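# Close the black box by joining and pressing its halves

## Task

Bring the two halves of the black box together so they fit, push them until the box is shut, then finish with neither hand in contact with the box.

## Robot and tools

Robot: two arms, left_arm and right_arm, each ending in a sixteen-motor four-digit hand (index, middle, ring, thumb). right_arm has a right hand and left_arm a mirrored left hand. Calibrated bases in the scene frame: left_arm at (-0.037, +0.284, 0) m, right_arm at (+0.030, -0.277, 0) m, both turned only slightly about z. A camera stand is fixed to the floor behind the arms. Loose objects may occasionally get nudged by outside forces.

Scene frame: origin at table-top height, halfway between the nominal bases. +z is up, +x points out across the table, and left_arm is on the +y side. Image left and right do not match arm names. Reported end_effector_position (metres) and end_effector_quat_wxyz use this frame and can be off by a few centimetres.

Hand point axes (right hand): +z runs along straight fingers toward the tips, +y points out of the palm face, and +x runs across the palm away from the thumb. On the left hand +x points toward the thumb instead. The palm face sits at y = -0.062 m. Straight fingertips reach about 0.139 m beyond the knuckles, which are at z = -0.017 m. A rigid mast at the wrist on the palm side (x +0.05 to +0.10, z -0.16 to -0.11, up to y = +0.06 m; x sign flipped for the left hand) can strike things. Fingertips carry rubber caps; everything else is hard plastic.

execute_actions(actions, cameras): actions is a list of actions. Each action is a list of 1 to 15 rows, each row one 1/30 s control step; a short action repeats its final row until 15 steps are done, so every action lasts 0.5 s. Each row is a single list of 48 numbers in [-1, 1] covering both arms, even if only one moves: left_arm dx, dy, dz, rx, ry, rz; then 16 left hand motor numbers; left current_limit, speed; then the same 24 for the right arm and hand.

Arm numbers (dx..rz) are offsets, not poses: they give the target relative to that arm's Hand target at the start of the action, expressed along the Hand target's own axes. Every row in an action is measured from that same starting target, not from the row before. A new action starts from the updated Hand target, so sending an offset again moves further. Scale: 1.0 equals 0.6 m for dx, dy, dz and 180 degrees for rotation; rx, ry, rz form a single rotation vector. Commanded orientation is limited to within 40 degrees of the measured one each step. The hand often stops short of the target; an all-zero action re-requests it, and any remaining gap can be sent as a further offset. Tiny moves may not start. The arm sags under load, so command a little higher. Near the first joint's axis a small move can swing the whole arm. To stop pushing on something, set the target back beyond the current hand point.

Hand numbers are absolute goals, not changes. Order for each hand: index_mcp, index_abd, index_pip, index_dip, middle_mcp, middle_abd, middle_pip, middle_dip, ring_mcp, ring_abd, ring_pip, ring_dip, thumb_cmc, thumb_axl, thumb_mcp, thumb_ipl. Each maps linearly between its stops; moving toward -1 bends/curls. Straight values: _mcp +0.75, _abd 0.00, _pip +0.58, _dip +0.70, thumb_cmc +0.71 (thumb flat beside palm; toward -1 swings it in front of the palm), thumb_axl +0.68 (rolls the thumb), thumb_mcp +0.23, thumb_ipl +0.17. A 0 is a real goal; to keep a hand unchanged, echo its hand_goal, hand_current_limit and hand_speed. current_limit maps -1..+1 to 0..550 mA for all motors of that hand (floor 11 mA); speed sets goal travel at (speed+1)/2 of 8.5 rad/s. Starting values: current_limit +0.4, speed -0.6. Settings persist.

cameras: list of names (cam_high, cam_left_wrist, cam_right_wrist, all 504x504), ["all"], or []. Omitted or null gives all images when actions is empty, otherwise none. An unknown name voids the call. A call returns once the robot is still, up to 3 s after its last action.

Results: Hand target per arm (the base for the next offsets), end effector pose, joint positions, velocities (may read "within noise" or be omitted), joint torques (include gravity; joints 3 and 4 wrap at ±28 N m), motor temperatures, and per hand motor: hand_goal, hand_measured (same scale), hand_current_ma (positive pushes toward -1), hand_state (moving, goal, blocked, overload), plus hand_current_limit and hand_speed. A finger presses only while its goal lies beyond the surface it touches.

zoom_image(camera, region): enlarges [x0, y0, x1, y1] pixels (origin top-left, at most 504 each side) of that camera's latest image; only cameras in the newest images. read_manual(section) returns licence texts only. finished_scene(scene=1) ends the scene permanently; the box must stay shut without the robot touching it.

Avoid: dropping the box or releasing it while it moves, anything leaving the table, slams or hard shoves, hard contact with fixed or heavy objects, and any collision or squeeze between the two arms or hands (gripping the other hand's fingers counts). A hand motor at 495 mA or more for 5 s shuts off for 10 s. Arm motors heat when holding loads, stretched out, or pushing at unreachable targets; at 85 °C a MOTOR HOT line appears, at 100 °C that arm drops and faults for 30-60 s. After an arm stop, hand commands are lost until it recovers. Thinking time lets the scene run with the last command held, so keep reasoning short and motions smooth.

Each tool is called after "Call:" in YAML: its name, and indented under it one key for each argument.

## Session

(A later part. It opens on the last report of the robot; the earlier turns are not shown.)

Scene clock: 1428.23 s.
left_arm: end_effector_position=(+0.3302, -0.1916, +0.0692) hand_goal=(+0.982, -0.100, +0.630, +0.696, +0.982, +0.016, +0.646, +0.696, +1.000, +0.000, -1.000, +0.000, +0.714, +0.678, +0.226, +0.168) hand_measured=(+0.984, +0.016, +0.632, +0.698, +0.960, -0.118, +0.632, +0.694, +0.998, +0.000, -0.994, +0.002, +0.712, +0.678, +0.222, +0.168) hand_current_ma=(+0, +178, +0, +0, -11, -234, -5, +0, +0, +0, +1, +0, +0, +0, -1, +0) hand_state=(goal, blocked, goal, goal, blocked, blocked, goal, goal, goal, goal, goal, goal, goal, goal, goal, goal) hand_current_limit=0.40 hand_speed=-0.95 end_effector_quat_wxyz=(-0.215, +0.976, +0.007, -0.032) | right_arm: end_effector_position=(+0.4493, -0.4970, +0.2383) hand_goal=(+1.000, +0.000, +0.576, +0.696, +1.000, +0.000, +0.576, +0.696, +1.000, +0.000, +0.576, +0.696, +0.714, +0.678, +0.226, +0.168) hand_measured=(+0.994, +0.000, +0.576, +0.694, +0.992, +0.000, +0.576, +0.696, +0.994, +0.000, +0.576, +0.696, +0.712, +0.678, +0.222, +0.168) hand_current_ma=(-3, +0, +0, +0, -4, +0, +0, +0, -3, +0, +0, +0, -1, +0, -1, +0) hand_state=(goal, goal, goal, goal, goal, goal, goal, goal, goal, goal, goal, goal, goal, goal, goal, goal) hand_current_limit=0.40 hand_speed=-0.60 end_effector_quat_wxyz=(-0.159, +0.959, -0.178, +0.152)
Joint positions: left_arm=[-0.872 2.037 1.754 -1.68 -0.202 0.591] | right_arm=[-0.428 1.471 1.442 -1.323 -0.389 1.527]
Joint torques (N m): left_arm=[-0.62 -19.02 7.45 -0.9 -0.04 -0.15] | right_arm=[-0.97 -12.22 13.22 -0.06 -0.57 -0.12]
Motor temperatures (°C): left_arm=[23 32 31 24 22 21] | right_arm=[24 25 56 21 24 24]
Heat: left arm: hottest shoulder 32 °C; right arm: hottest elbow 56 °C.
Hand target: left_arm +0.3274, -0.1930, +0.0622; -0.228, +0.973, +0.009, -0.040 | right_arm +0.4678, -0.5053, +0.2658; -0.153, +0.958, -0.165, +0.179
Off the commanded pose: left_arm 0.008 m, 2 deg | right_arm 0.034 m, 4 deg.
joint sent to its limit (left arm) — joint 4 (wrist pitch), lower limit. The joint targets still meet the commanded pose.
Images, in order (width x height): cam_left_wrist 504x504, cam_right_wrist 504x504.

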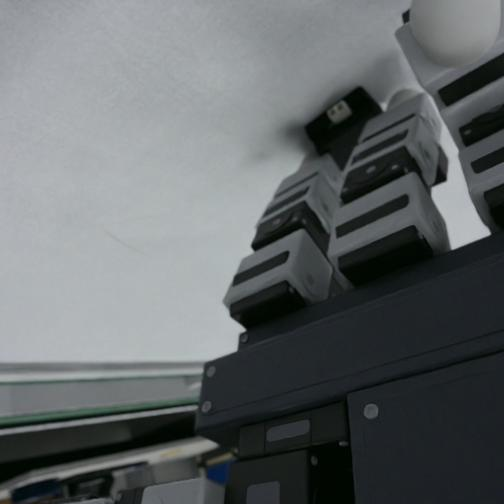

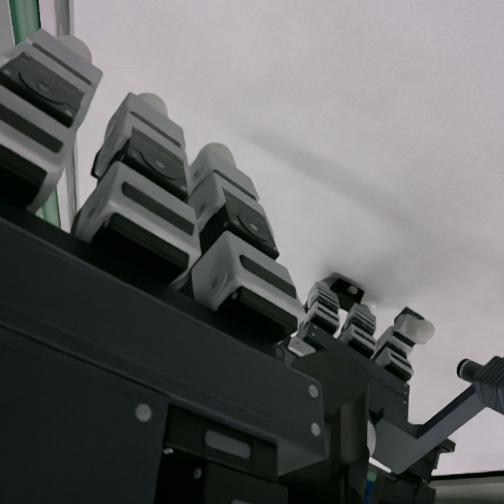

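Call:
execute_actions:
  actions:
    - [[0,0.0022,0.0045,0,0,0,0.981,-0.10,0.629,0.696,0.981,0.016,0.645,0.696,1,0,-1,0,0.714,0.678,0.226,0.168,0.4,-0.95,0,0,0,0,0,0,1,0,0.576,0.696,1,0,0.576,0.696,1,0,0.576,0.696,0.714,0.678,0.226,0.168,0.4,-0.6]]
  cameras: ["cam_left_wrist","cam_right_wrist"]

Call:
zoom_image:
  camera: "cam_right_wrist"
  region: [325, 275, 370, 320]

Call:
zoom_image:
  camera: "cam_left_wrist"
  region: [298, 70, 388, 160]

Scene clock: 1432.70 s.
left_arm: end_effector_position=(+0.3302, -0.1914, +0.0681) hand_goal=(+0.982, -0.100, +0.630, +0.696, +0.982, +0.016, +0.646, +0.696, +1.000, +0.000, -1.000, +0.000, +0.714, +0.678, +0.226, +0.168) hand_measured=(+0.986, +0.016, +0.634, +0.698, +0.960, -0.118, +0.632, +0.694, +0.998, +0.000, -0.994, +0.002, +0.712, +0.678, +0.222, +0.168) hand_current_ma=(+1, +178, +0, +0, -11, -233, -4, +0, +0, +0, +1, +0, +0, +0, -1, +0) hand_state=(goal, blocked, goal, goal, blocked, blocked, goal, goal, goal, goal, goal, goal, goal, goal, goal, goal) hand_current_limit=0.40 hand_speed=-0.95 end_effector_quat_wxyz=(-0.216, +0.976, +0.008, -0.032) | right_arm: end_effector_position=(+0.4493, -0.4970, +0.2383) hand_goal=(+1.000, +0.000, +0.576, +0.696, +1.000, +0.000, +0.576, +0.696, +1.000, +0.000, +0.576, +0.696, +0.714, +0.678, +0.226, +0.168) hand_measured=(+0.994, +0.000, +0.576, +0.694, +0.992, +0.000, +0.576, +0.696, +0.994, +0.000, +0.576, +0.696, +0.712, +0.678, +0.222, +0.168) hand_current_ma=(-3, +0, +0, +0, -4, +0, +0, +0, -3, +0, +0, +0, -1, +0, -1, +0) hand_state=(goal, goal, goal, goal, goal, goal, goal, goal, goal, goal, goal, goal, goal, goal, goal, goal) hand_current_limit=0.40 hand_speed=-0.60 end_effector_quat_wxyz=(-0.159, +0.959, -0.178, +0.152)
Joint positions: left_arm=[-0.872 2.038 1.754 -1.68 -0.202 0.59] | right_arm=[-0.428 1.471 1.442 -1.323 -0.389 1.527]
Joint torques (N m): left_arm=[-0.67 -18.67 7.51 -0.87 -0.04 -0.16] | right_arm=[-1.03 -12.16 13.2 -0.08 -0.58 -0.12]
Motor temperatures (°C): left_arm=[23 31 31 24 22 21] | right_arm=[24 25 56 21 24 24]
Heat: left arm: hottest shoulder 31 °C; right arm: hottest elbow 56 °C.
Hand target: left_arm +0.3272, -0.1930, +0.0594; -0.228, +0.973, +0.009, -0.040 | right_arm +0.4678, -0.5053, +0.2658; -0.153, +0.958, -0.165, +0.179
Off the commanded pose: left_arm 0.009 m, 2 deg | right_arm 0.034 m, 4 deg.
joint sent to its limit (left arm) — joint 4 (wrist pitch), lower limit. The joint targets still meet the commanded pose.
Images, in order (width x height): cam_left_wrist 504x504, cam_right_wrist 504x504.

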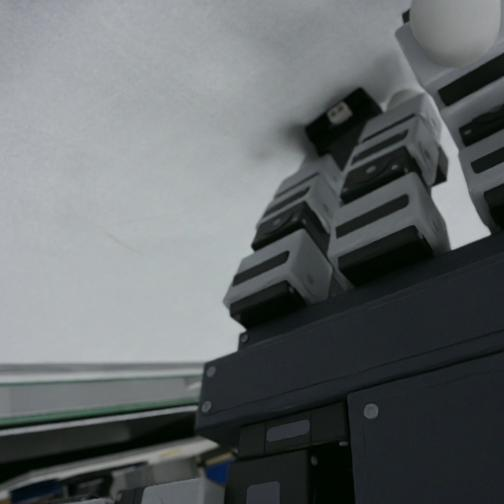

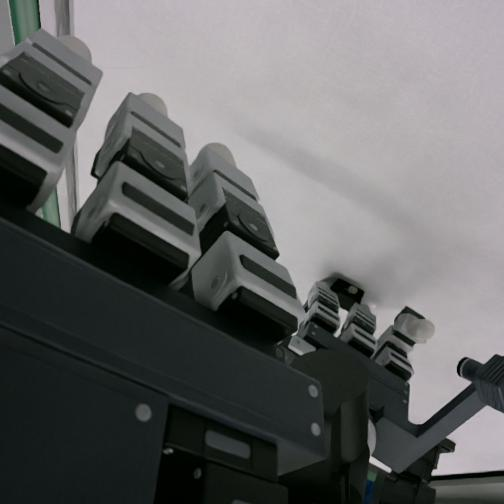

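Scaled by 11.200.

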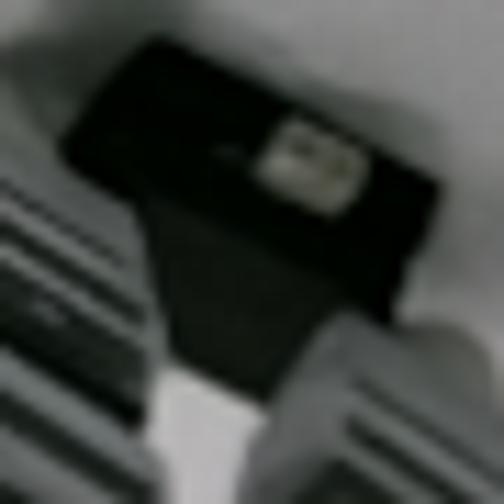

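Scaled by 5.600.

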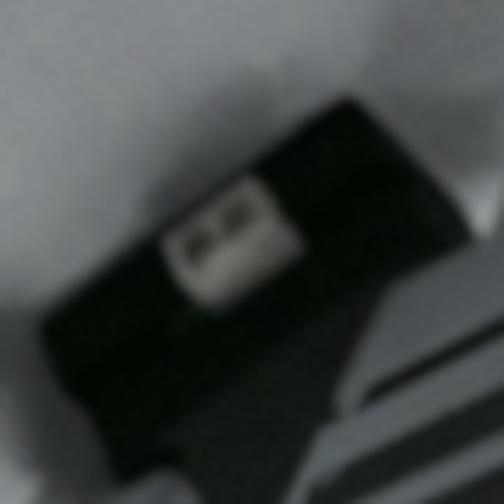

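Call:
execute_actions:
  actions:
    - [[0.006,-0.005,-0.036,0,0,0,0.981,-0.10,0.629,0.696,0.975,0.016,0.645,0.696,1,0,-1,0,0.714,0.678,0.226,0.168,0.4,-0.95,0,0,0,0,0,0,1,0,0.576,0.696,1,0,0.576,0.696,1,0,0.576,0.696,0.714,0.678,0.226,0.168,0.4,-0.6],[0.0122,-0.0104,-0.0723,0,0,0,0.981,-0.10,0.629,0.696,0.975,0.016,0.645,0.696,1,0,-1,0,0.714,0.678,0.226,0.168,0.4,-0.95,0,0,0,0,0,0,1,0,0.576,0.696,1,0,0.576,0.696,1,0,0.576,0.696,0.714,0.678,0.226,0.168,0.4,-0.6]]
  cameras: ["cam_left_wrist","cam_right_wrist"]

Call:
zoom_image:
  camera: "cam_right_wrist"
  region: [325, 275, 370, 320]

Call:
zoom_image:
  camera: "cam_left_wrist"
  region: [298, 70, 388, 160]

Scene clock: 1459.17 s.
left_arm: end_effector_position=(+0.3303, -0.1919, +0.0723) hand_goal=(+0.982, -0.100, +0.630, +0.696, +0.976, +0.016, +0.646, +0.696, +1.000, +0.000, -1.000, +0.000, +0.714, +0.678, +0.226, +0.168) hand_measured=(+0.986, +0.016, +0.634, +0.698, +0.960, -0.118, +0.632, +0.694, +0.998, +0.000, -0.994, +0.002, +0.712, +0.678, +0.222, +0.168) hand_current_ma=(+0, +178, +0, +0, -6, -232, -4, +0, +0, +0, +1, +0, +0, +0, -1, +0) hand_state=(goal, blocked, goal, goal, goal, blocked, goal, goal, goal, goal, goal, goal, goal, goal, goal, goal) hand_current_limit=0.40 hand_speed=-0.95 end_effector_quat_wxyz=(-0.213, +0.977, +0.008, -0.031) | right_arm: end_effector_position=(+0.4493, -0.4970, +0.2383) hand_goal=(+1.000, +0.000, +0.576, +0.696, +1.000, +0.000, +0.576, +0.696, +1.000, +0.000, +0.576, +0.696, +0.714, +0.678, +0.226, +0.168) hand_measured=(+0.994, +0.000, +0.576, +0.694, +0.992, +0.000, +0.576, +0.696, +0.994, +0.000, +0.576, +0.696, +0.712, +0.678, +0.222, +0.168) hand_current_ma=(-3, +0, +0, +0, -4, +0, +0, +0, -3, +0, +0, +0, -1, +0, -1, +0) hand_state=(goal, goal, goal, goal, goal, goal, goal, goal, goal, goal, goal, goal, goal, goal, goal, goal) hand_current_limit=0.40 hand_speed=-0.60 end_effector_quat_wxyz=(-0.159, +0.959, -0.178, +0.152)
Joint positions: left_arm=[-0.872 2.031 1.754 -1.68 -0.201 0.59] | right_arm=[-0.428 1.471 1.442 -1.323 -0.389 1.527]
Joint torques (N m): left_arm=[-0.26 -21.95 11.07 -0.87 -0.04 0.03] | right_arm=[-0.91 -12.22 13.24 -0.09 -0.57 -0.12]
Motor temperatures (°C): left_arm=[23 33 31 24 22 21] | right_arm=[24 25 56 21 24 24]
Heat: left arm: hottest shoulder 33 °C; right arm: hottest elbow 56 °C.
Hand target: left_arm +0.3380, -0.2063, +0.1003; -0.228, +0.973, +0.009, -0.040 | right_arm +0.4678, -0.5053, +0.2658; -0.153, +0.958, -0.165, +0.179
Off the commanded pose: left_arm 0.032 m, 2 deg | right_arm 0.034 m, 4 deg.
joint sent to its limit (left arm) — joint 4 (wrist pitch), lower limit. The joint targets are off in orientation, not in position.
Images, in order (width x height): cam_left_wrist 504x504, cam_right_wrist 504x504.

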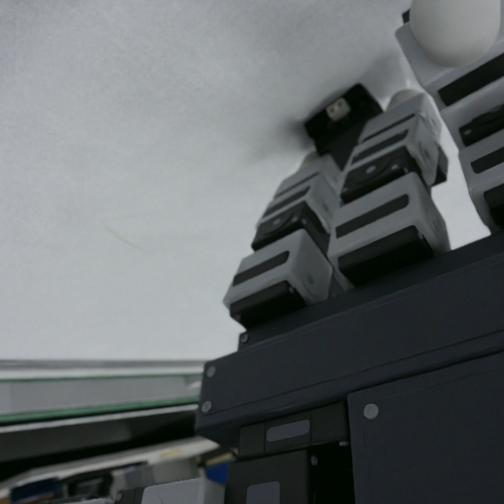

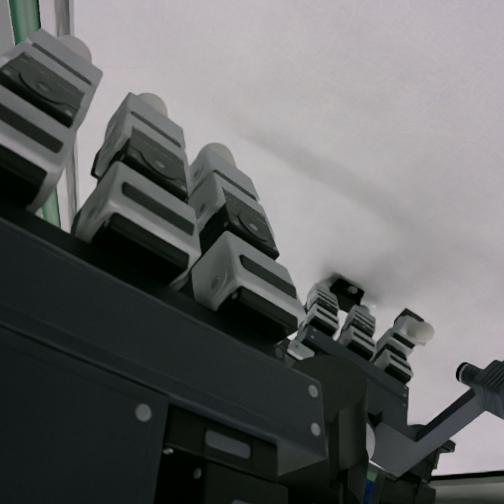

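Scaled by 11.200.

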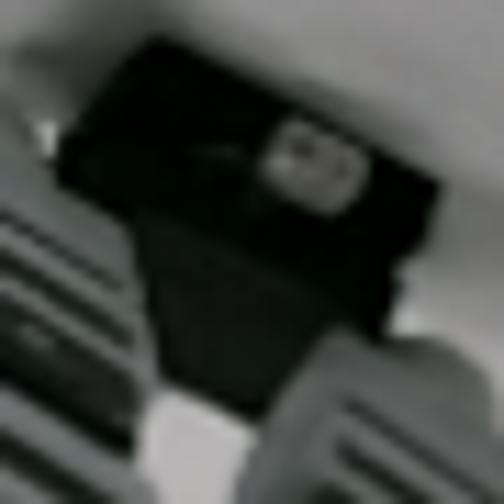

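Scaled by 5.600.

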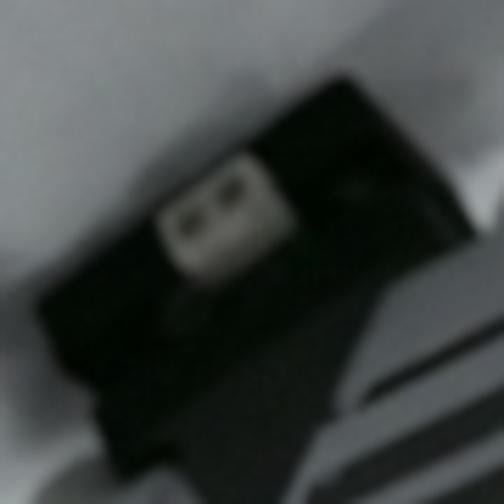

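Call:
execute_actions:
  actions:
    - [[0,-0.0059,-0.0119,0,0,0,0.981,-0.10,0.629,0.696,0.975,0.016,0.645,0.696,1,0,-1,0,0.714,0.678,0.226,0.168,0.4,-0.95,0,0,0,0,0,0,1,0,0.576,0.696,1,0,0.576,0.696,1,0,0.576,0.696,0.714,0.678,0.226,0.168,0.4,-0.6]]

Call:
execute_actions:
  actions:
    - [[0,0,0,0,0,0,0.942,-0.10,0.629,0.696,0.926,0.016,0.645,0.696,1,0,-1,0,0.714,0.678,0.226,0.168,0.4,-0.97,0,0,0,0,0,0,1,0,0.576,0.696,1,0,0.576,0.696,1,0,0.576,0.696,0.714,0.678,0.226,0.168,0.4,-0.6]]
  cameras: ["cam_left_wrist","cam_right_wrist"]

Call:
zoom_image:
  camera: "cam_right_wrist"
  region: [325, 275, 370, 320]

Call:
zoom_image:
  camera: "cam_left_wrist"
  region: [298, 70, 388, 160]

Scene clock: 1464.40 s.
left_arm: end_effector_position=(+0.3307, -0.1926, +0.0813) hand_goal=(+0.982, -0.100, +0.630, +0.696, +0.976, +0.016, +0.646, +0.696, +1.000, +0.000, -1.000, +0.000, +0.714, +0.678, +0.226, +0.168) hand_measured=(+0.986, +0.016, +0.634, +0.698, +0.960, -0.118, +0.632, +0.694, +0.998, +0.000, -0.994, +0.002, +0.712, +0.678, +0.222, +0.168) hand_current_ma=(+0, +178, +0, +0, -6, -232, -4, +0, +0, +0, +1, +0, +0, +0, -1, +0) hand_state=(goal, blocked, goal, goal, goal, blocked, goal, goal, goal, goal, goal, goal, goal, goal, goal, goal) hand_current_limit=0.40 hand_speed=-0.95 end_effector_quat_wxyz=(-0.207, +0.978, +0.008, -0.026) | right_arm: end_effector_position=(+0.4493, -0.4970, +0.2383) hand_goal=(+1.000, +0.000, +0.576, +0.696, +1.000, +0.000, +0.576, +0.696, +1.000, +0.000, +0.576, +0.696, +0.714, +0.678, +0.226, +0.168) hand_measured=(+0.994, +0.000, +0.576, +0.694, +0.992, +0.000, +0.576, +0.696, +0.994, +0.000, +0.576, +0.696, +0.712, +0.678, +0.222, +0.168) hand_current_ma=(-3, +0, +0, +0, -4, +0, +0, +0, -3, +0, +0, +0, -1, +0, -1, +0) hand_state=(goal, goal, goal, goal, goal, goal, goal, goal, goal, goal, goal, goal, goal, goal, goal, goal) hand_current_limit=0.40 hand_speed=-0.60 end_effector_quat_wxyz=(-0.159, +0.959, -0.178, +0.152)
Joint positions: left_arm=[-0.872 2.016 1.754 -1.68 -0.201 0.591] | right_arm=[-0.428 1.471 1.442 -1.323 -0.389 1.527]
Joint torques (N m): left_arm=[-0.21 -21.25 11.23 -0.84 -0.04 0.04] | right_arm=[-0.97 -12.22 13.23 -0.09 -0.58 -0.12]
Motor temperatures (°C): left_arm=[23 32 31 24 22 21] | right_arm=[24 25 56 21 24 24]
Heat: left arm: hottest shoulder 32 °C; right arm: hottest elbow 56 °C.
Hand target: left_arm +0.3386, -0.2063, +0.1081; -0.228, +0.973, +0.009, -0.040 | right_arm +0.4678, -0.5053, +0.2658; -0.153, +0.958, -0.165, +0.179
Off the commanded pose: left_arm 0.031 m, 3 deg | right_arm 0.034 m, 4 deg.
joint sent to its limit (left arm) — joint 4 (wrist pitch), lower limit. The joint targets are off in orientation, not in position.

Scene clock: 1465.13 s.
left_arm: end_effector_position=(+0.3307, -0.1926, +0.0813) hand_goal=(+0.942, -0.100, +0.630, +0.696, +0.926, +0.016, +0.646, +0.696, +1.000, +0.000, -1.000, +0.000, +0.714, +0.678, +0.226, +0.168) hand_measured=(+0.946, +0.016, +0.634, +0.698, +0.914, -0.118, +0.632, +0.694, +0.998, +0.000, -0.994, +0.002, +0.712, +0.678, +0.222, +0.168) hand_current_ma=(+1, +178, +0, +0, -4, -229, -4, +0, +0, +0, +1, +0, +0, +0, -1, +0) hand_state=(goal, blocked, goal, goal, goal, blocked, goal, goal, goal, goal, goal, goal, goal, goal, goal, goal) hand_current_limit=0.40 hand_speed=-0.97 end_effector_quat_wxyz=(-0.207, +0.978, +0.008, -0.026) | right_arm: end_effector_position=(+0.4493, -0.4970, +0.2383) hand_goal=(+1.000, +0.000, +0.576, +0.696, +1.000, +0.000, +0.576, +0.696, +1.000, +0.000, +0.576, +0.696, +0.714, +0.678, +0.226, +0.168) hand_measured=(+0.994, +0.000, +0.576, +0.694, +0.992, +0.000, +0.576, +0.696, +0.994, +0.000, +0.576, +0.696, +0.712, +0.678, +0.222, +0.168) hand_current_ma=(-3, +0, +0, +0, -4, +0, +0, +0, -3, +0, +0, +0, -1, +0, -1, +0) hand_state=(goal, goal, goal, goal, goal, goal, goal, goal, goal, goal, goal, goal, goal, goal, goal, goal) hand_current_limit=0.40 hand_speed=-0.60 end_effector_quat_wxyz=(-0.159, +0.959, -0.178, +0.152)
Joint positions: left_arm=[-0.872 2.016 1.754 -1.68 -0.201 0.591] | right_arm=[-0.428 1.471 1.442 -1.323 -0.389 1.527]
Joint torques (N m): left_arm=[-0.5 -21.42 11.25 -0.87 -0.04 0.06] | right_arm=[-0.97 -12.22 13.22 -0.08 -0.57 -0.12]
Motor temperatures (°C): left_arm=[23 32 31 24 22 21] | right_arm=[24 25 56 21 24 24]
Heat: left arm: hottest shoulder 32 °C; right arm: hottest elbow 56 °C.
Hand target: left_arm +0.3386, -0.2063, +0.1081; -0.228, +0.973, +0.009, -0.040 | right_arm +0.4678, -0.5053, +0.2658; -0.153, +0.958, -0.165, +0.179
Off the commanded pose: left_arm 0.031 m, 3 deg | right_arm 0.034 m, 4 deg.
joint sent to its limit (left arm) — joint 4 (wrist pitch), lower limit. The joint targets are off in orientation, not in position.
Images, in order (width x height): cam_left_wrist 504x504, cam_right_wrist 504x504.

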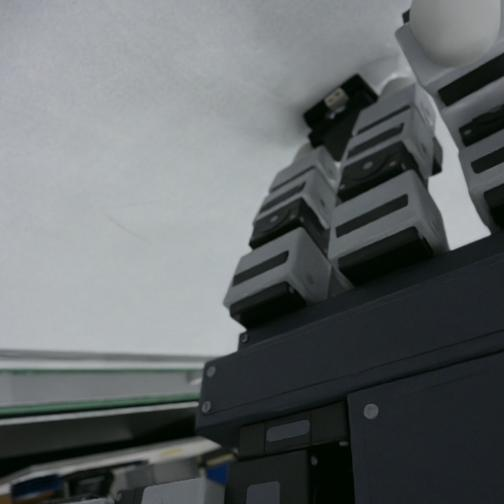

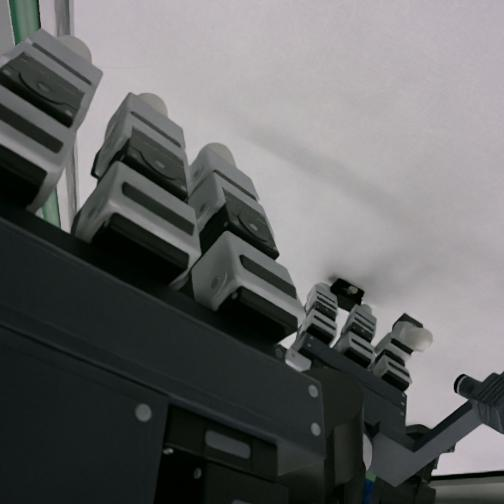

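Scaled by 11.200.

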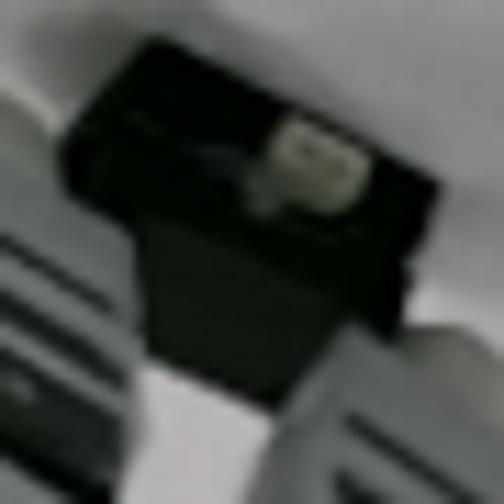

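Scaled by 5.600.

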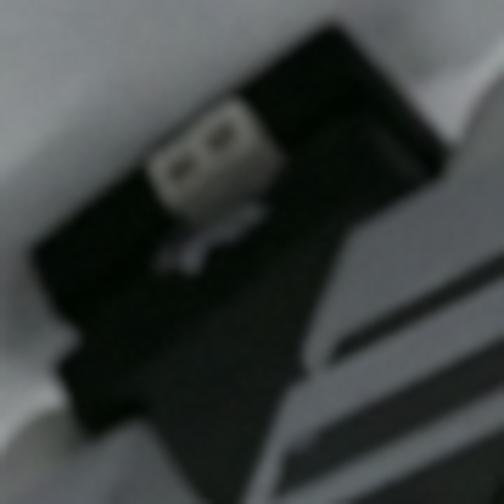

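Call:
execute_actions:
  actions:
    - [[-0.0163,0.0077,0.0668,0,0,0,0.942,-0.10,0.629,0.696,0.928,0.016,0.645,0.696,1,0,-1,0,0.714,0.678,0.226,0.168,0.4,-0.97,0,0,0,0,0,0,1,0,0.576,0.696,1,0,0.576,0.696,1,0,0.576,0.696,0.714,0.678,0.226,0.168,0.4,-0.6]]
  cameras: ["cam_left_wrist","cam_right_wrist"]

Call:
zoom_image:
  camera: "cam_right_wrist"
  region: [325, 275, 370, 320]

Call:
zoom_image:
  camera: "cam_left_wrist"
  region: [298, 70, 388, 160]

Scene clock: 1473.67 s.
left_arm: end_effector_position=(+0.3306, -0.1924, +0.0789) hand_goal=(+0.942, -0.100, +0.630, +0.696, +0.928, +0.016, +0.646, +0.696, +1.000, +0.000, -1.000, +0.000, +0.714, +0.678, +0.226, +0.168) hand_measured=(+0.946, +0.016, +0.634, +0.698, +0.914, -0.118, +0.632, +0.694, +0.998, +0.000, -0.994, +0.002, +0.712, +0.678, +0.222, +0.168) hand_current_ma=(+1, +178, +0, +0, -5, -229, -4, +0, +0, +0, +1, +0, +0, +0, -1, +0) hand_state=(goal, blocked, goal, goal, goal, blocked, goal, goal, goal, goal, goal, goal, goal, goal, goal, goal) hand_current_limit=0.40 hand_speed=-0.97 end_effector_quat_wxyz=(-0.208, +0.978, +0.008, -0.027) | right_arm: end_effector_position=(+0.4493, -0.4970, +0.2383) hand_goal=(+1.000, +0.000, +0.576, +0.696, +1.000, +0.000, +0.576, +0.696, +1.000, +0.000, +0.576, +0.696, +0.714, +0.678, +0.226, +0.168) hand_measured=(+0.994, +0.000, +0.576, +0.694, +0.992, +0.000, +0.576, +0.696, +0.994, +0.000, +0.576, +0.696, +0.712, +0.678, +0.222, +0.168) hand_current_ma=(-3, +0, +0, +0, -4, +0, +0, +0, -3, +0, +0, +0, -1, +0, -1, +0) hand_state=(goal, goal, goal, goal, goal, goal, goal, goal, goal, goal, goal, goal, goal, goal, goal, goal) hand_current_limit=0.40 hand_speed=-0.60 end_effector_quat_wxyz=(-0.159, +0.959, -0.178, +0.152)
Joint positions: left_arm=[-0.872 2.02 1.754 -1.68 -0.201 0.591] | right_arm=[-0.428 1.471 1.442 -1.323 -0.389 1.527]
Joint torques (N m): left_arm=[-0.62 -18.96 6.94 -0.87 -0.03 -0.14] | right_arm=[-1.03 -12.22 13.23 -0.09 -0.57 -0.12]
Motor temperatures (°C): left_arm=[23 33 31 24 22 21] | right_arm=[24 25 56 21 24 24]
Heat: left arm: hottest shoulder 33 °C; right arm: hottest elbow 56 °C.
Hand target: left_arm +0.3256, -0.1930, +0.0711; -0.228, +0.973, +0.009, -0.040 | right_arm +0.4678, -0.5053, +0.2658; -0.153, +0.958, -0.165, +0.179
Off the commanded pose: left_arm 0.009 m, 3 deg | right_arm 0.034 m, 4 deg.
joint sent to its limit (left arm) — joint 4 (wrist pitch), lower limit. The joint targets still meet the commanded pose.
Images, in order (width x height): cam_left_wrist 504x504, cam_right_wrist 504x504.

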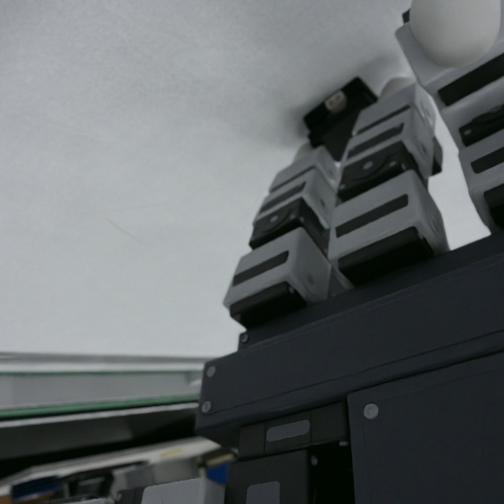

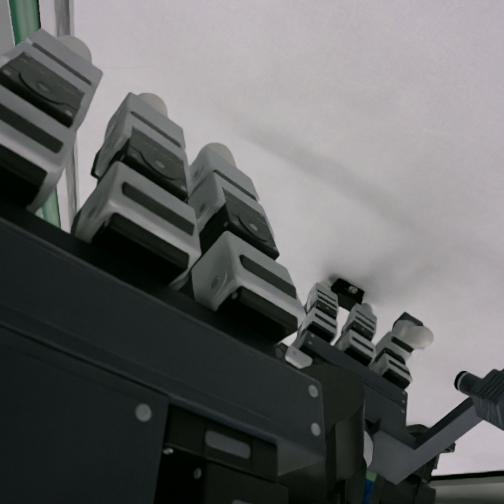

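Scaled by 11.200.

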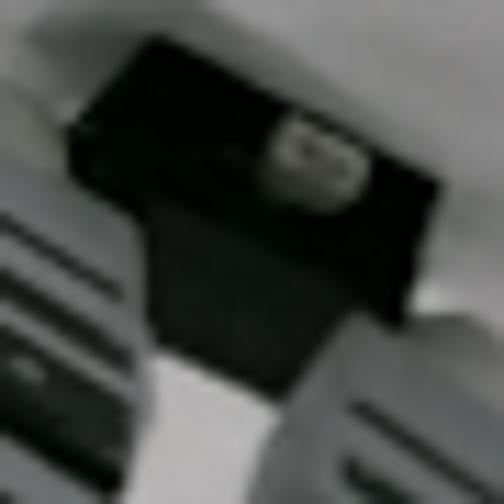

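Scaled by 5.600.

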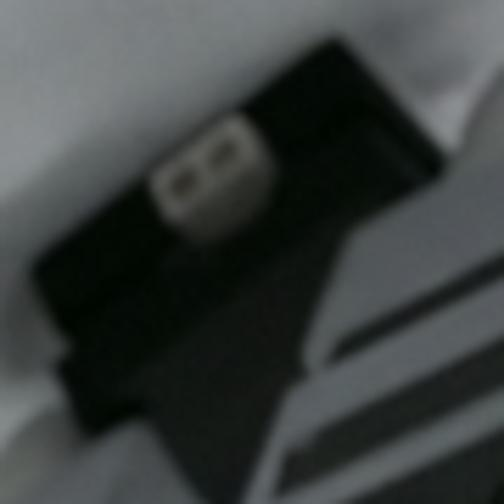

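Call:
execute_actions:
  actions:
    - [[-0.002,0.0030,0.006,0,0,0,0.942,-0.10,0.629,0.696,0.928,0.016,0.645,0.696,1,0,-1,0,0.714,0.678,0.226,0.168,0.4,-0.97,0,0,0,0,0,0,1,0,0.576,0.696,1,0,0.576,0.696,1,0,0.576,0.696,0.714,0.678,0.226,0.168,0.4,-0.6]]
  cameras: ["cam_left_wrist","cam_right_wrist"]

Call:
zoom_image:
  camera: "cam_right_wrist"
  region: [325, 275, 370, 320]

Call:
zoom_image:
  camera: "cam_left_wrist"
  region: [298, 70, 388, 160]

Scene clock: 1478.07 s.
left_arm: end_effector_position=(+0.3305, -0.1922, +0.0754) hand_goal=(+0.942, -0.100, +0.630, +0.696, +0.928, +0.016, +0.646, +0.696, +1.000, +0.000, -1.000, +0.000, +0.714, +0.678, +0.226, +0.168) hand_measured=(+0.946, +0.016, +0.634, +0.698, +0.914, -0.118, +0.632, +0.694, +0.998, +0.000, -0.994, +0.002, +0.712, +0.678, +0.222, +0.168) hand_current_ma=(+1, +178, +0, +0, -5, -229, -4, +0, +0, +0, +1, +0, +0, +0, -1, +0) hand_state=(goal, blocked, goal, goal, goal, blocked, goal, goal, goal, goal, goal, goal, goal, goal, goal, goal) hand_current_limit=0.40 hand_speed=-0.97 end_effector_quat_wxyz=(-0.211, +0.977, +0.009, -0.029) | right_arm: end_effector_position=(+0.4493, -0.4970, +0.2383) hand_goal=(+1.000, +0.000, +0.576, +0.696, +1.000, +0.000, +0.576, +0.696, +1.000, +0.000, +0.576, +0.696, +0.714, +0.678, +0.226, +0.168) hand_measured=(+0.994, +0.000, +0.576, +0.694, +0.992, +0.000, +0.576, +0.696, +0.994, +0.000, +0.576, +0.696, +0.712, +0.678, +0.222, +0.168) hand_current_ma=(-3, +0, +0, +0, -4, +0, +0, +0, -3, +0, +0, +0, -1, +0, -1, +0) hand_state=(goal, goal, goal, goal, goal, goal, goal, goal, goal, goal, goal, goal, goal, goal, goal, goal) hand_current_limit=0.40 hand_speed=-0.60 end_effector_quat_wxyz=(-0.159, +0.959, -0.178, +0.152)
Joint positions: left_arm=[-0.872 2.026 1.754 -1.68 -0.2 0.589] | right_arm=[-0.428 1.471 1.442 -1.323 -0.389 1.527]
Joint torques (N m): left_arm=[-0.91 -18.96 6.78 -0.88 -0.04 -0.16] | right_arm=[-1.03 -12.22 13.2 -0.08 -0.57 -0.12]
Motor temperatures (°C): left_arm=[23 33 31 24 22 21] | right_arm=[24 25 56 21 24 24]
Heat: left arm: hottest shoulder 33 °C; right arm: hottest elbow 56 °C.
Hand target: left_arm +0.3241, -0.1931, +0.0672; -0.228, +0.973, +0.009, -0.040 | right_arm +0.4678, -0.5053, +0.2658; -0.153, +0.958, -0.165, +0.179
Off the commanded pose: left_arm 0.010 m, 2 deg | right_arm 0.034 m, 4 deg.
joint sent to its limit (left arm) — joint 4 (wrist pitch), lower limit. The joint targets still meet the commanded pose.
Images, in order (width x height): cam_left_wrist 504x504, cam_right_wrist 504x504.

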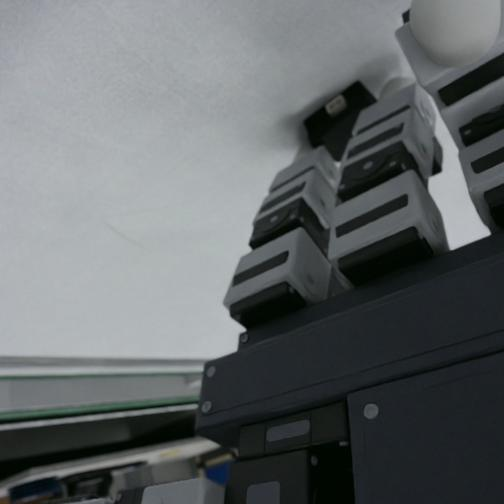

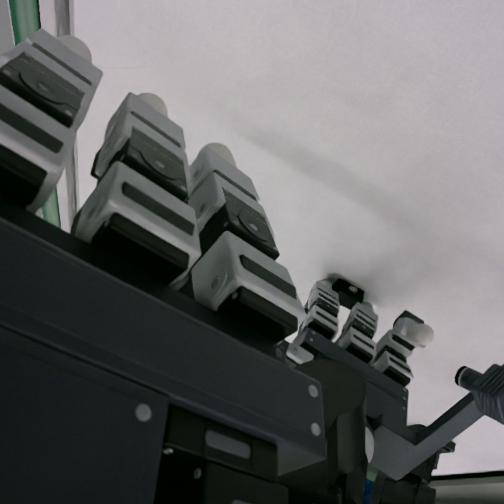

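Scaled by 11.200.

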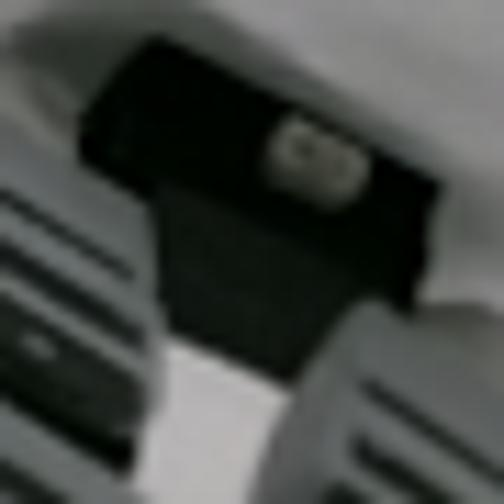

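Scaled by 5.600.

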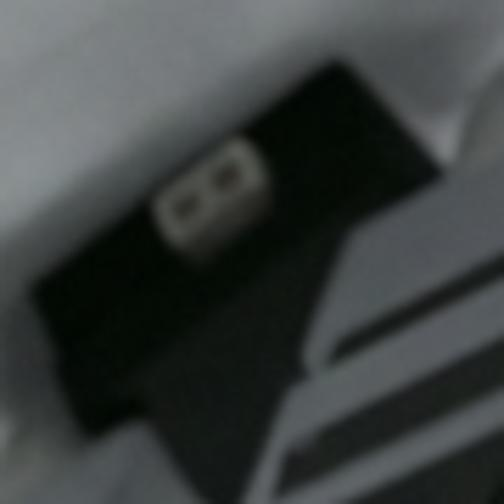

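Call:
execute_actions:
  actions:
    - [[0,0.0030,0.006,0,0,0,0.942,-0.10,0.629,0.696,0.928,0.016,0.645,0.696,1,0,-1,0,0.714,0.678,0.226,0.168,0.4,-0.97,0,0,0,0,0,0,1,0,0.576,0.696,1,0,0.576,0.696,1,0,0.576,0.696,0.714,0.678,0.226,0.168,0.4,-0.6]]
  cameras: ["cam_left_wrist","cam_right_wrist"]

Call:
zoom_image:
  camera: "cam_right_wrist"
  region: [325, 275, 370, 320]

Call:
zoom_image:
  camera: "cam_left_wrist"
  region: [298, 70, 388, 160]

Scene clock: 1482.23 s.
left_arm: end_effector_position=(+0.3305, -0.1919, +0.0725) hand_goal=(+0.942, -0.100, +0.630, +0.696, +0.928, +0.016, +0.646, +0.696, +1.000, +0.000, -1.000, +0.000, +0.714, +0.678, +0.226, +0.168) hand_measured=(+0.946, +0.016, +0.634, +0.698, +0.914, -0.118, +0.636, +0.694, +0.998, +0.000, -0.994, +0.002, +0.712, +0.678, +0.222, +0.168) hand_current_ma=(+1, +178, +0, +0, -5, -228, -2, +0, +0, +0, +1, +0, +0, +0, -1, +0) hand_state=(goal, blocked, goal, goal, goal, blocked, goal, goal, goal, goal, goal, goal, goal, goal, goal, goal) hand_current_limit=0.40 hand_speed=-0.97 end_effector_quat_wxyz=(-0.213, +0.977, +0.010, -0.030) | right_arm: end_effector_position=(+0.4493, -0.4970, +0.2383) hand_goal=(+1.000, +0.000, +0.576, +0.696, +1.000, +0.000, +0.576, +0.696, +1.000, +0.000, +0.576, +0.696, +0.714, +0.678, +0.226, +0.168) hand_measured=(+0.994, +0.000, +0.576, +0.694, +0.992, +0.000, +0.576, +0.696, +0.994, +0.000, +0.576, +0.696, +0.712, +0.678, +0.222, +0.168) hand_current_ma=(-3, +0, +0, +0, -4, +0, +0, +0, -3, +0, +0, +0, -1, +0, -1, +0) hand_state=(goal, goal, goal, goal, goal, goal, goal, goal, goal, goal, goal, goal, goal, goal, goal, goal) hand_current_limit=0.40 hand_speed=-0.60 end_effector_quat_wxyz=(-0.159, +0.959, -0.178, +0.152)
Joint positions: left_arm=[-0.872 2.031 1.754 -1.68 -0.2 0.587] | right_arm=[-0.428 1.471 1.442 -1.323 -0.389 1.527]
Joint torques (N m): left_arm=[-0.91 -18.84 6.83 -0.91 -0.03 -0.15] | right_arm=[-0.91 -12.22 13.24 -0.06 -0.58 -0.11]
Motor temperatures (°C): left_arm=[23 33 31 24 22 21] | right_arm=[24 25 56 21 24 24]
Heat: left arm: hottest shoulder 33 °C; right arm: hottest elbow 56 °C.
Hand target: left_arm +0.3239, -0.1931, +0.0632; -0.228, +0.973, +0.009, -0.040 | right_arm +0.4678, -0.5053, +0.2658; -0.153, +0.958, -0.165, +0.179
Off the commanded pose: left_arm 0.012 m, 2 deg | right_arm 0.034 m, 4 deg.
joint sent to its limit (left arm) — joint 4 (wrist pitch), lower limit. The joint targets still meet the commanded pose.
Images, in order (width x height): cam_left_wrist 504x504, cam_right_wrist 504x504.

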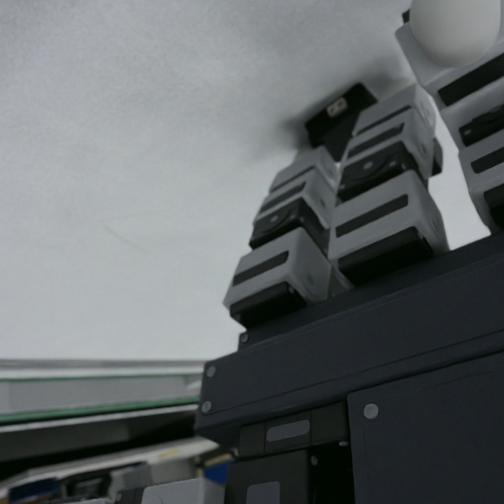

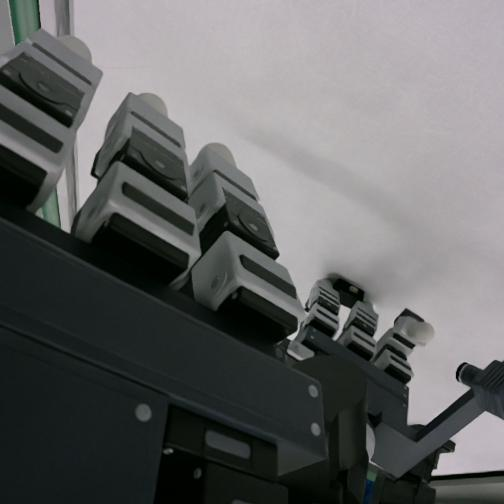

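Scaled by 11.200.

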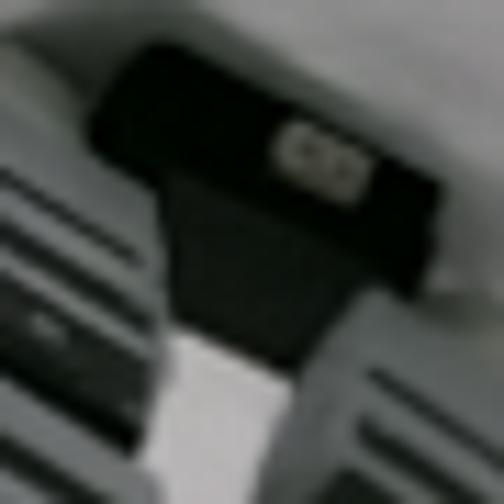

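Scaled by 5.600.

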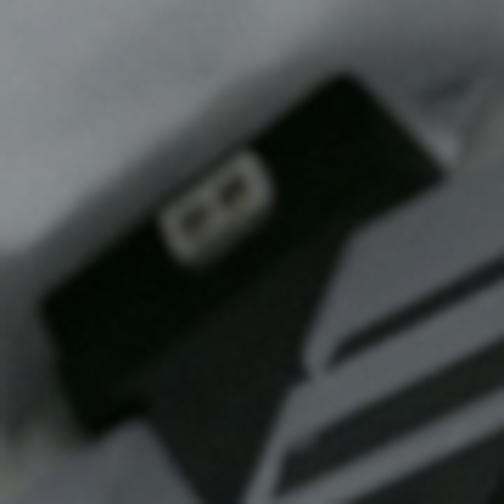

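Call:
execute_actions:
  actions:
    - [[0,0.0022,0.0045,0,0,0,0.942,-0.10,0.629,0.696,0.928,0.016,0.645,0.696,1,0,-1,0,0.714,0.678,0.226,0.168,0.4,-0.97,0,0,0,0,0,0,1,0,0.576,0.696,1,0,0.576,0.696,1,0,0.576,0.696,0.714,0.678,0.226,0.168,0.4,-0.6]]
  cameras: ["cam_left_wrist","cam_right_wrist"]

Call:
zoom_image:
  camera: "cam_right_wrist"
  region: [325, 275, 370, 320]

Call:
zoom_image:
  camera: "cam_left_wrist"
  region: [298, 70, 388, 160]

Scene clock: 1487.93 s.
left_arm: end_effector_position=(+0.3305, -0.1919, +0.0723) hand_goal=(+0.942, -0.100, +0.630, +0.696, +0.928, +0.016, +0.646, +0.696, +1.000, +0.000, -1.000, +0.000, +0.714, +0.678, +0.226, +0.168) hand_measured=(+0.946, +0.016, +0.634, +0.698, +0.914, -0.118, +0.638, +0.694, +0.998, +0.000, -0.994, +0.002, +0.712, +0.678, +0.222, +0.168) hand_current_ma=(+1, +178, +0, +0, -5, -228, -2, +0, +0, +0, +1, +0, +0, +0, -1, +0) hand_state=(goal, blocked, goal, goal, goal, blocked, goal, goal, goal, goal, goal, goal, goal, goal, goal, goal) hand_current_limit=0.40 hand_speed=-0.97 end_effector_quat_wxyz=(-0.213, +0.977, +0.010, -0.030) | right_arm: end_effector_position=(+0.4493, -0.4970, +0.2383) hand_goal=(+1.000, +0.000, +0.576, +0.696, +1.000, +0.000, +0.576, +0.696, +1.000, +0.000, +0.576, +0.696, +0.714, +0.678, +0.226, +0.168) hand_measured=(+0.994, +0.000, +0.576, +0.694, +0.992, +0.000, +0.576, +0.696, +0.994, +0.000, +0.576, +0.696, +0.712, +0.678, +0.222, +0.168) hand_current_ma=(-3, +0, +0, +0, -4, +0, +0, +0, -3, +0, +0, +0, -1, +0, -1, +0) hand_state=(goal, goal, goal, goal, goal, goal, goal, goal, goal, goal, goal, goal, goal, goal, goal, goal) hand_current_limit=0.40 hand_speed=-0.60 end_effector_quat_wxyz=(-0.159, +0.959, -0.178, +0.152)
Joint positions: left_arm=[-0.872 2.031 1.754 -1.68 -0.2 0.586] | right_arm=[-0.428 1.471 1.442 -1.323 -0.389 1.527]
Joint torques (N m): left_arm=[-1.14 -18.49 6.9 -0.88 -0.03 -0.16] | right_arm=[-0.97 -12.16 13.23 -0.09 -0.57 -0.12]
Motor temperatures (°C): left_arm=[23 32 30 24 22 21] | right_arm=[24 25 56 21 24 24]
Heat: left arm: hottest shoulder 32 °C; right arm: hottest elbow 56 °C.
Hand target: left_arm +0.3237, -0.1930, +0.0602; -0.228, +0.973, +0.009, -0.040 | right_arm +0.4678, -0.5053, +0.2658; -0.153, +0.958, -0.165, +0.179
Off the commanded pose: left_arm 0.014 m, 2 deg | right_arm 0.034 m, 4 deg.
joint sent to its limit (left arm) — joint 4 (wrist pitch), lower limit. The joint targets still meet the commanded pose.
Images, in order (width x height): cam_left_wrist 504x504, cam_right_wrist 504x504.

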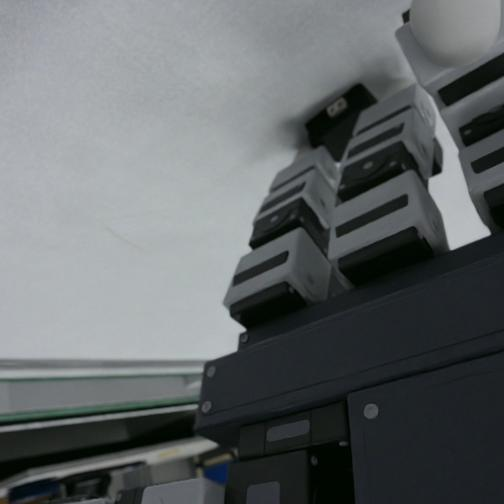

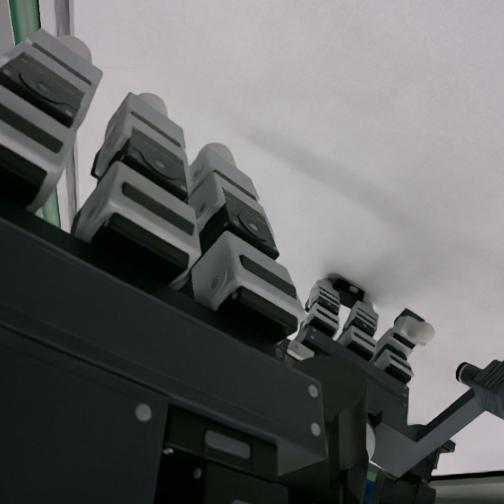

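Scaled by 11.200.

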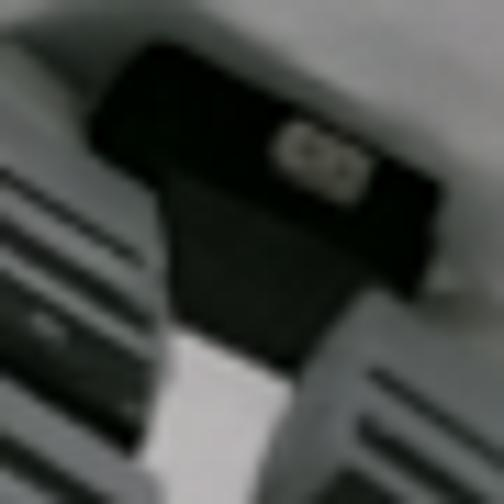

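Scaled by 5.600.

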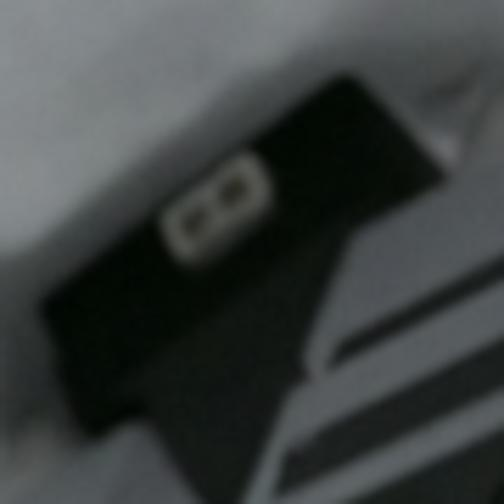

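Call:
execute_actions:
  actions:
    - [[0,0,0,0,0,0,0.942,0.07,0.629,0.696,0.928,-0.175,0.645,0.696,1,0,-1,0,0.714,0.678,0.226,0.168,0.4,-0.95,0,0,0,0,0,0,1,0,0.576,0.696,1,0,0.576,0.696,1,0,0.576,0.696,0.714,0.678,0.226,0.168,0.4,-0.6]]
  cameras: ["cam_left_wrist","cam_right_wrist"]

Call:
zoom_image:
  camera: "cam_right_wrist"
  region: [325, 275, 370, 320]

Call:
zoom_image:
  camera: "cam_left_wrist"
  region: [298, 70, 388, 160]

Scene clock: 1495.43 s.
left_arm: end_effector_position=(+0.3296, -0.1927, +0.0719) hand_goal=(+0.942, +0.070, +0.630, +0.696, +0.928, -0.174, +0.646, +0.696, +1.000, +0.000, -1.000, +0.000, +0.714, +0.678, +0.226, +0.168) hand_measured=(+0.948, +0.044, +0.634, +0.698, +0.916, -0.168, +0.640, +0.694, +0.998, +0.000, -0.994, +0.002, +0.712, +0.678, +0.222, +0.168) hand_current_ma=(+1, -11, +1, +0, -4, +1, -1, +0, +0, +0, +1, +0, +0, +0, -1, +0) hand_state=(goal, blocked, goal, goal, goal, goal, goal, goal, goal, goal, goal, goal, goal, goal, goal, goal) hand_current_limit=0.40 hand_speed=-0.95 end_effector_quat_wxyz=(-0.213, +0.977, +0.011, -0.030) | right_arm: end_effector_position=(+0.4493, -0.4970, +0.2383) hand_goal=(+1.000, +0.000, +0.576, +0.696, +1.000, +0.000, +0.576, +0.696, +1.000, +0.000, +0.576, +0.696, +0.714, +0.678, +0.226, +0.168) hand_measured=(+0.994, +0.000, +0.576, +0.694, +0.992, +0.000, +0.576, +0.696, +0.994, +0.000, +0.576, +0.696, +0.712, +0.678, +0.222, +0.168) hand_current_ma=(-3, +0, +0, +0, -4, +0, +0, +0, -3, +0, +0, +0, -1, +0, -1, +0) hand_state=(goal, goal, goal, goal, goal, goal, goal, goal, goal, goal, goal, goal, goal, goal, goal, goal) hand_current_limit=0.40 hand_speed=-0.60 end_effector_quat_wxyz=(-0.159, +0.959, -0.178, +0.152)
Joint positions: left_arm=[-0.875 2.032 1.754 -1.68 -0.2 0.582] | right_arm=[-0.428 1.471 1.442 -1.323 -0.389 1.527]
Joint torques (N m): left_arm=[-0.85 -18.43 6.89 -0.88 -0.05 -0.11] | right_arm=[-1.03 -12.16 13.22 -0.09 -0.57 -0.12]
Motor temperatures (°C): left_arm=[23 32 30 24 22 21] | right_arm=[24 25 56 21 24 24]
Heat: left arm: hottest shoulder 32 °C; right arm: hottest elbow 56 °C.
Hand target: left_arm +0.3236, -0.1931, +0.0602; -0.228, +0.973, +0.009, -0.040 | right_arm +0.4678, -0.5053, +0.2658; -0.153, +0.958, -0.165, +0.179
Off the commanded pose: left_arm 0.013 m, 2 deg | right_arm 0.034 m, 4 deg.
joint sent to its limit (left arm) — joint 4 (wrist pitch), lower limit. The joint targets still meet the commanded pose.
Images, in order (width x height): cam_left_wrist 504x504, cam_right_wrist 504x504.

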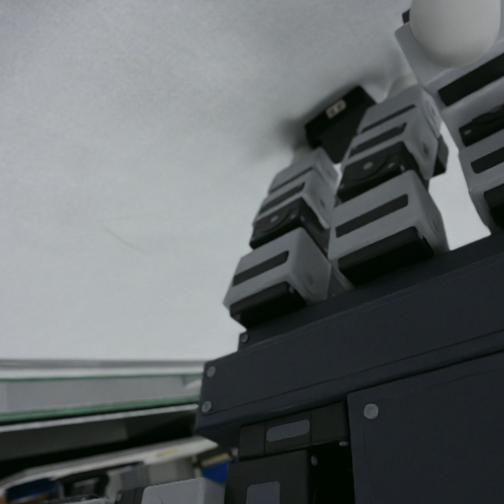

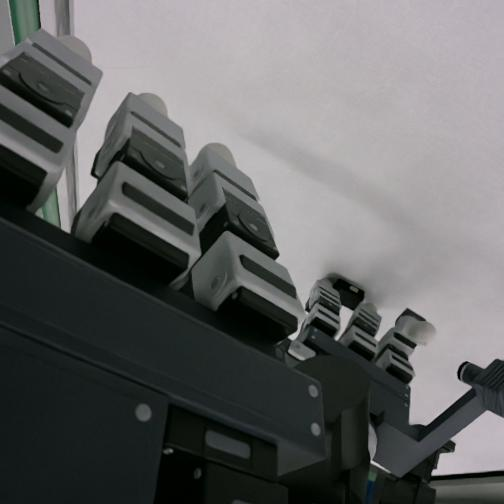

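Scaled by 11.200.

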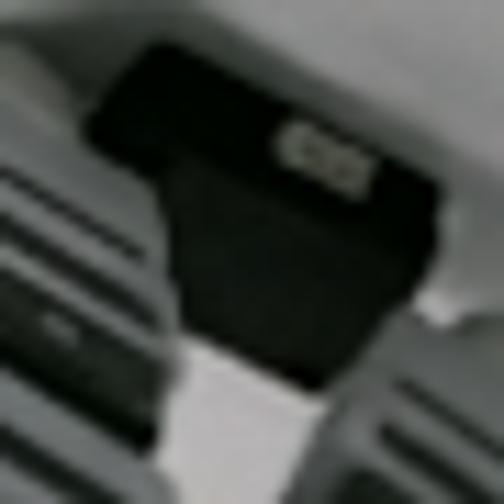

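Scaled by 5.600.

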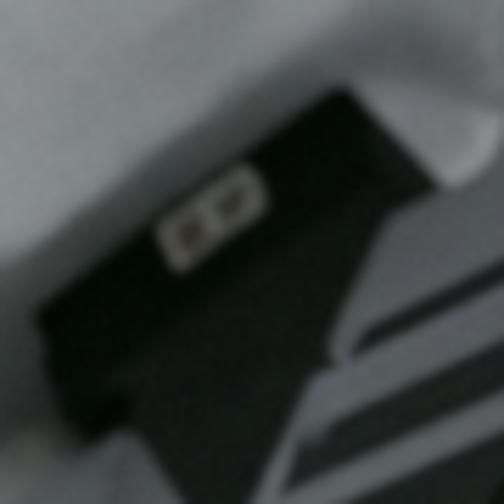

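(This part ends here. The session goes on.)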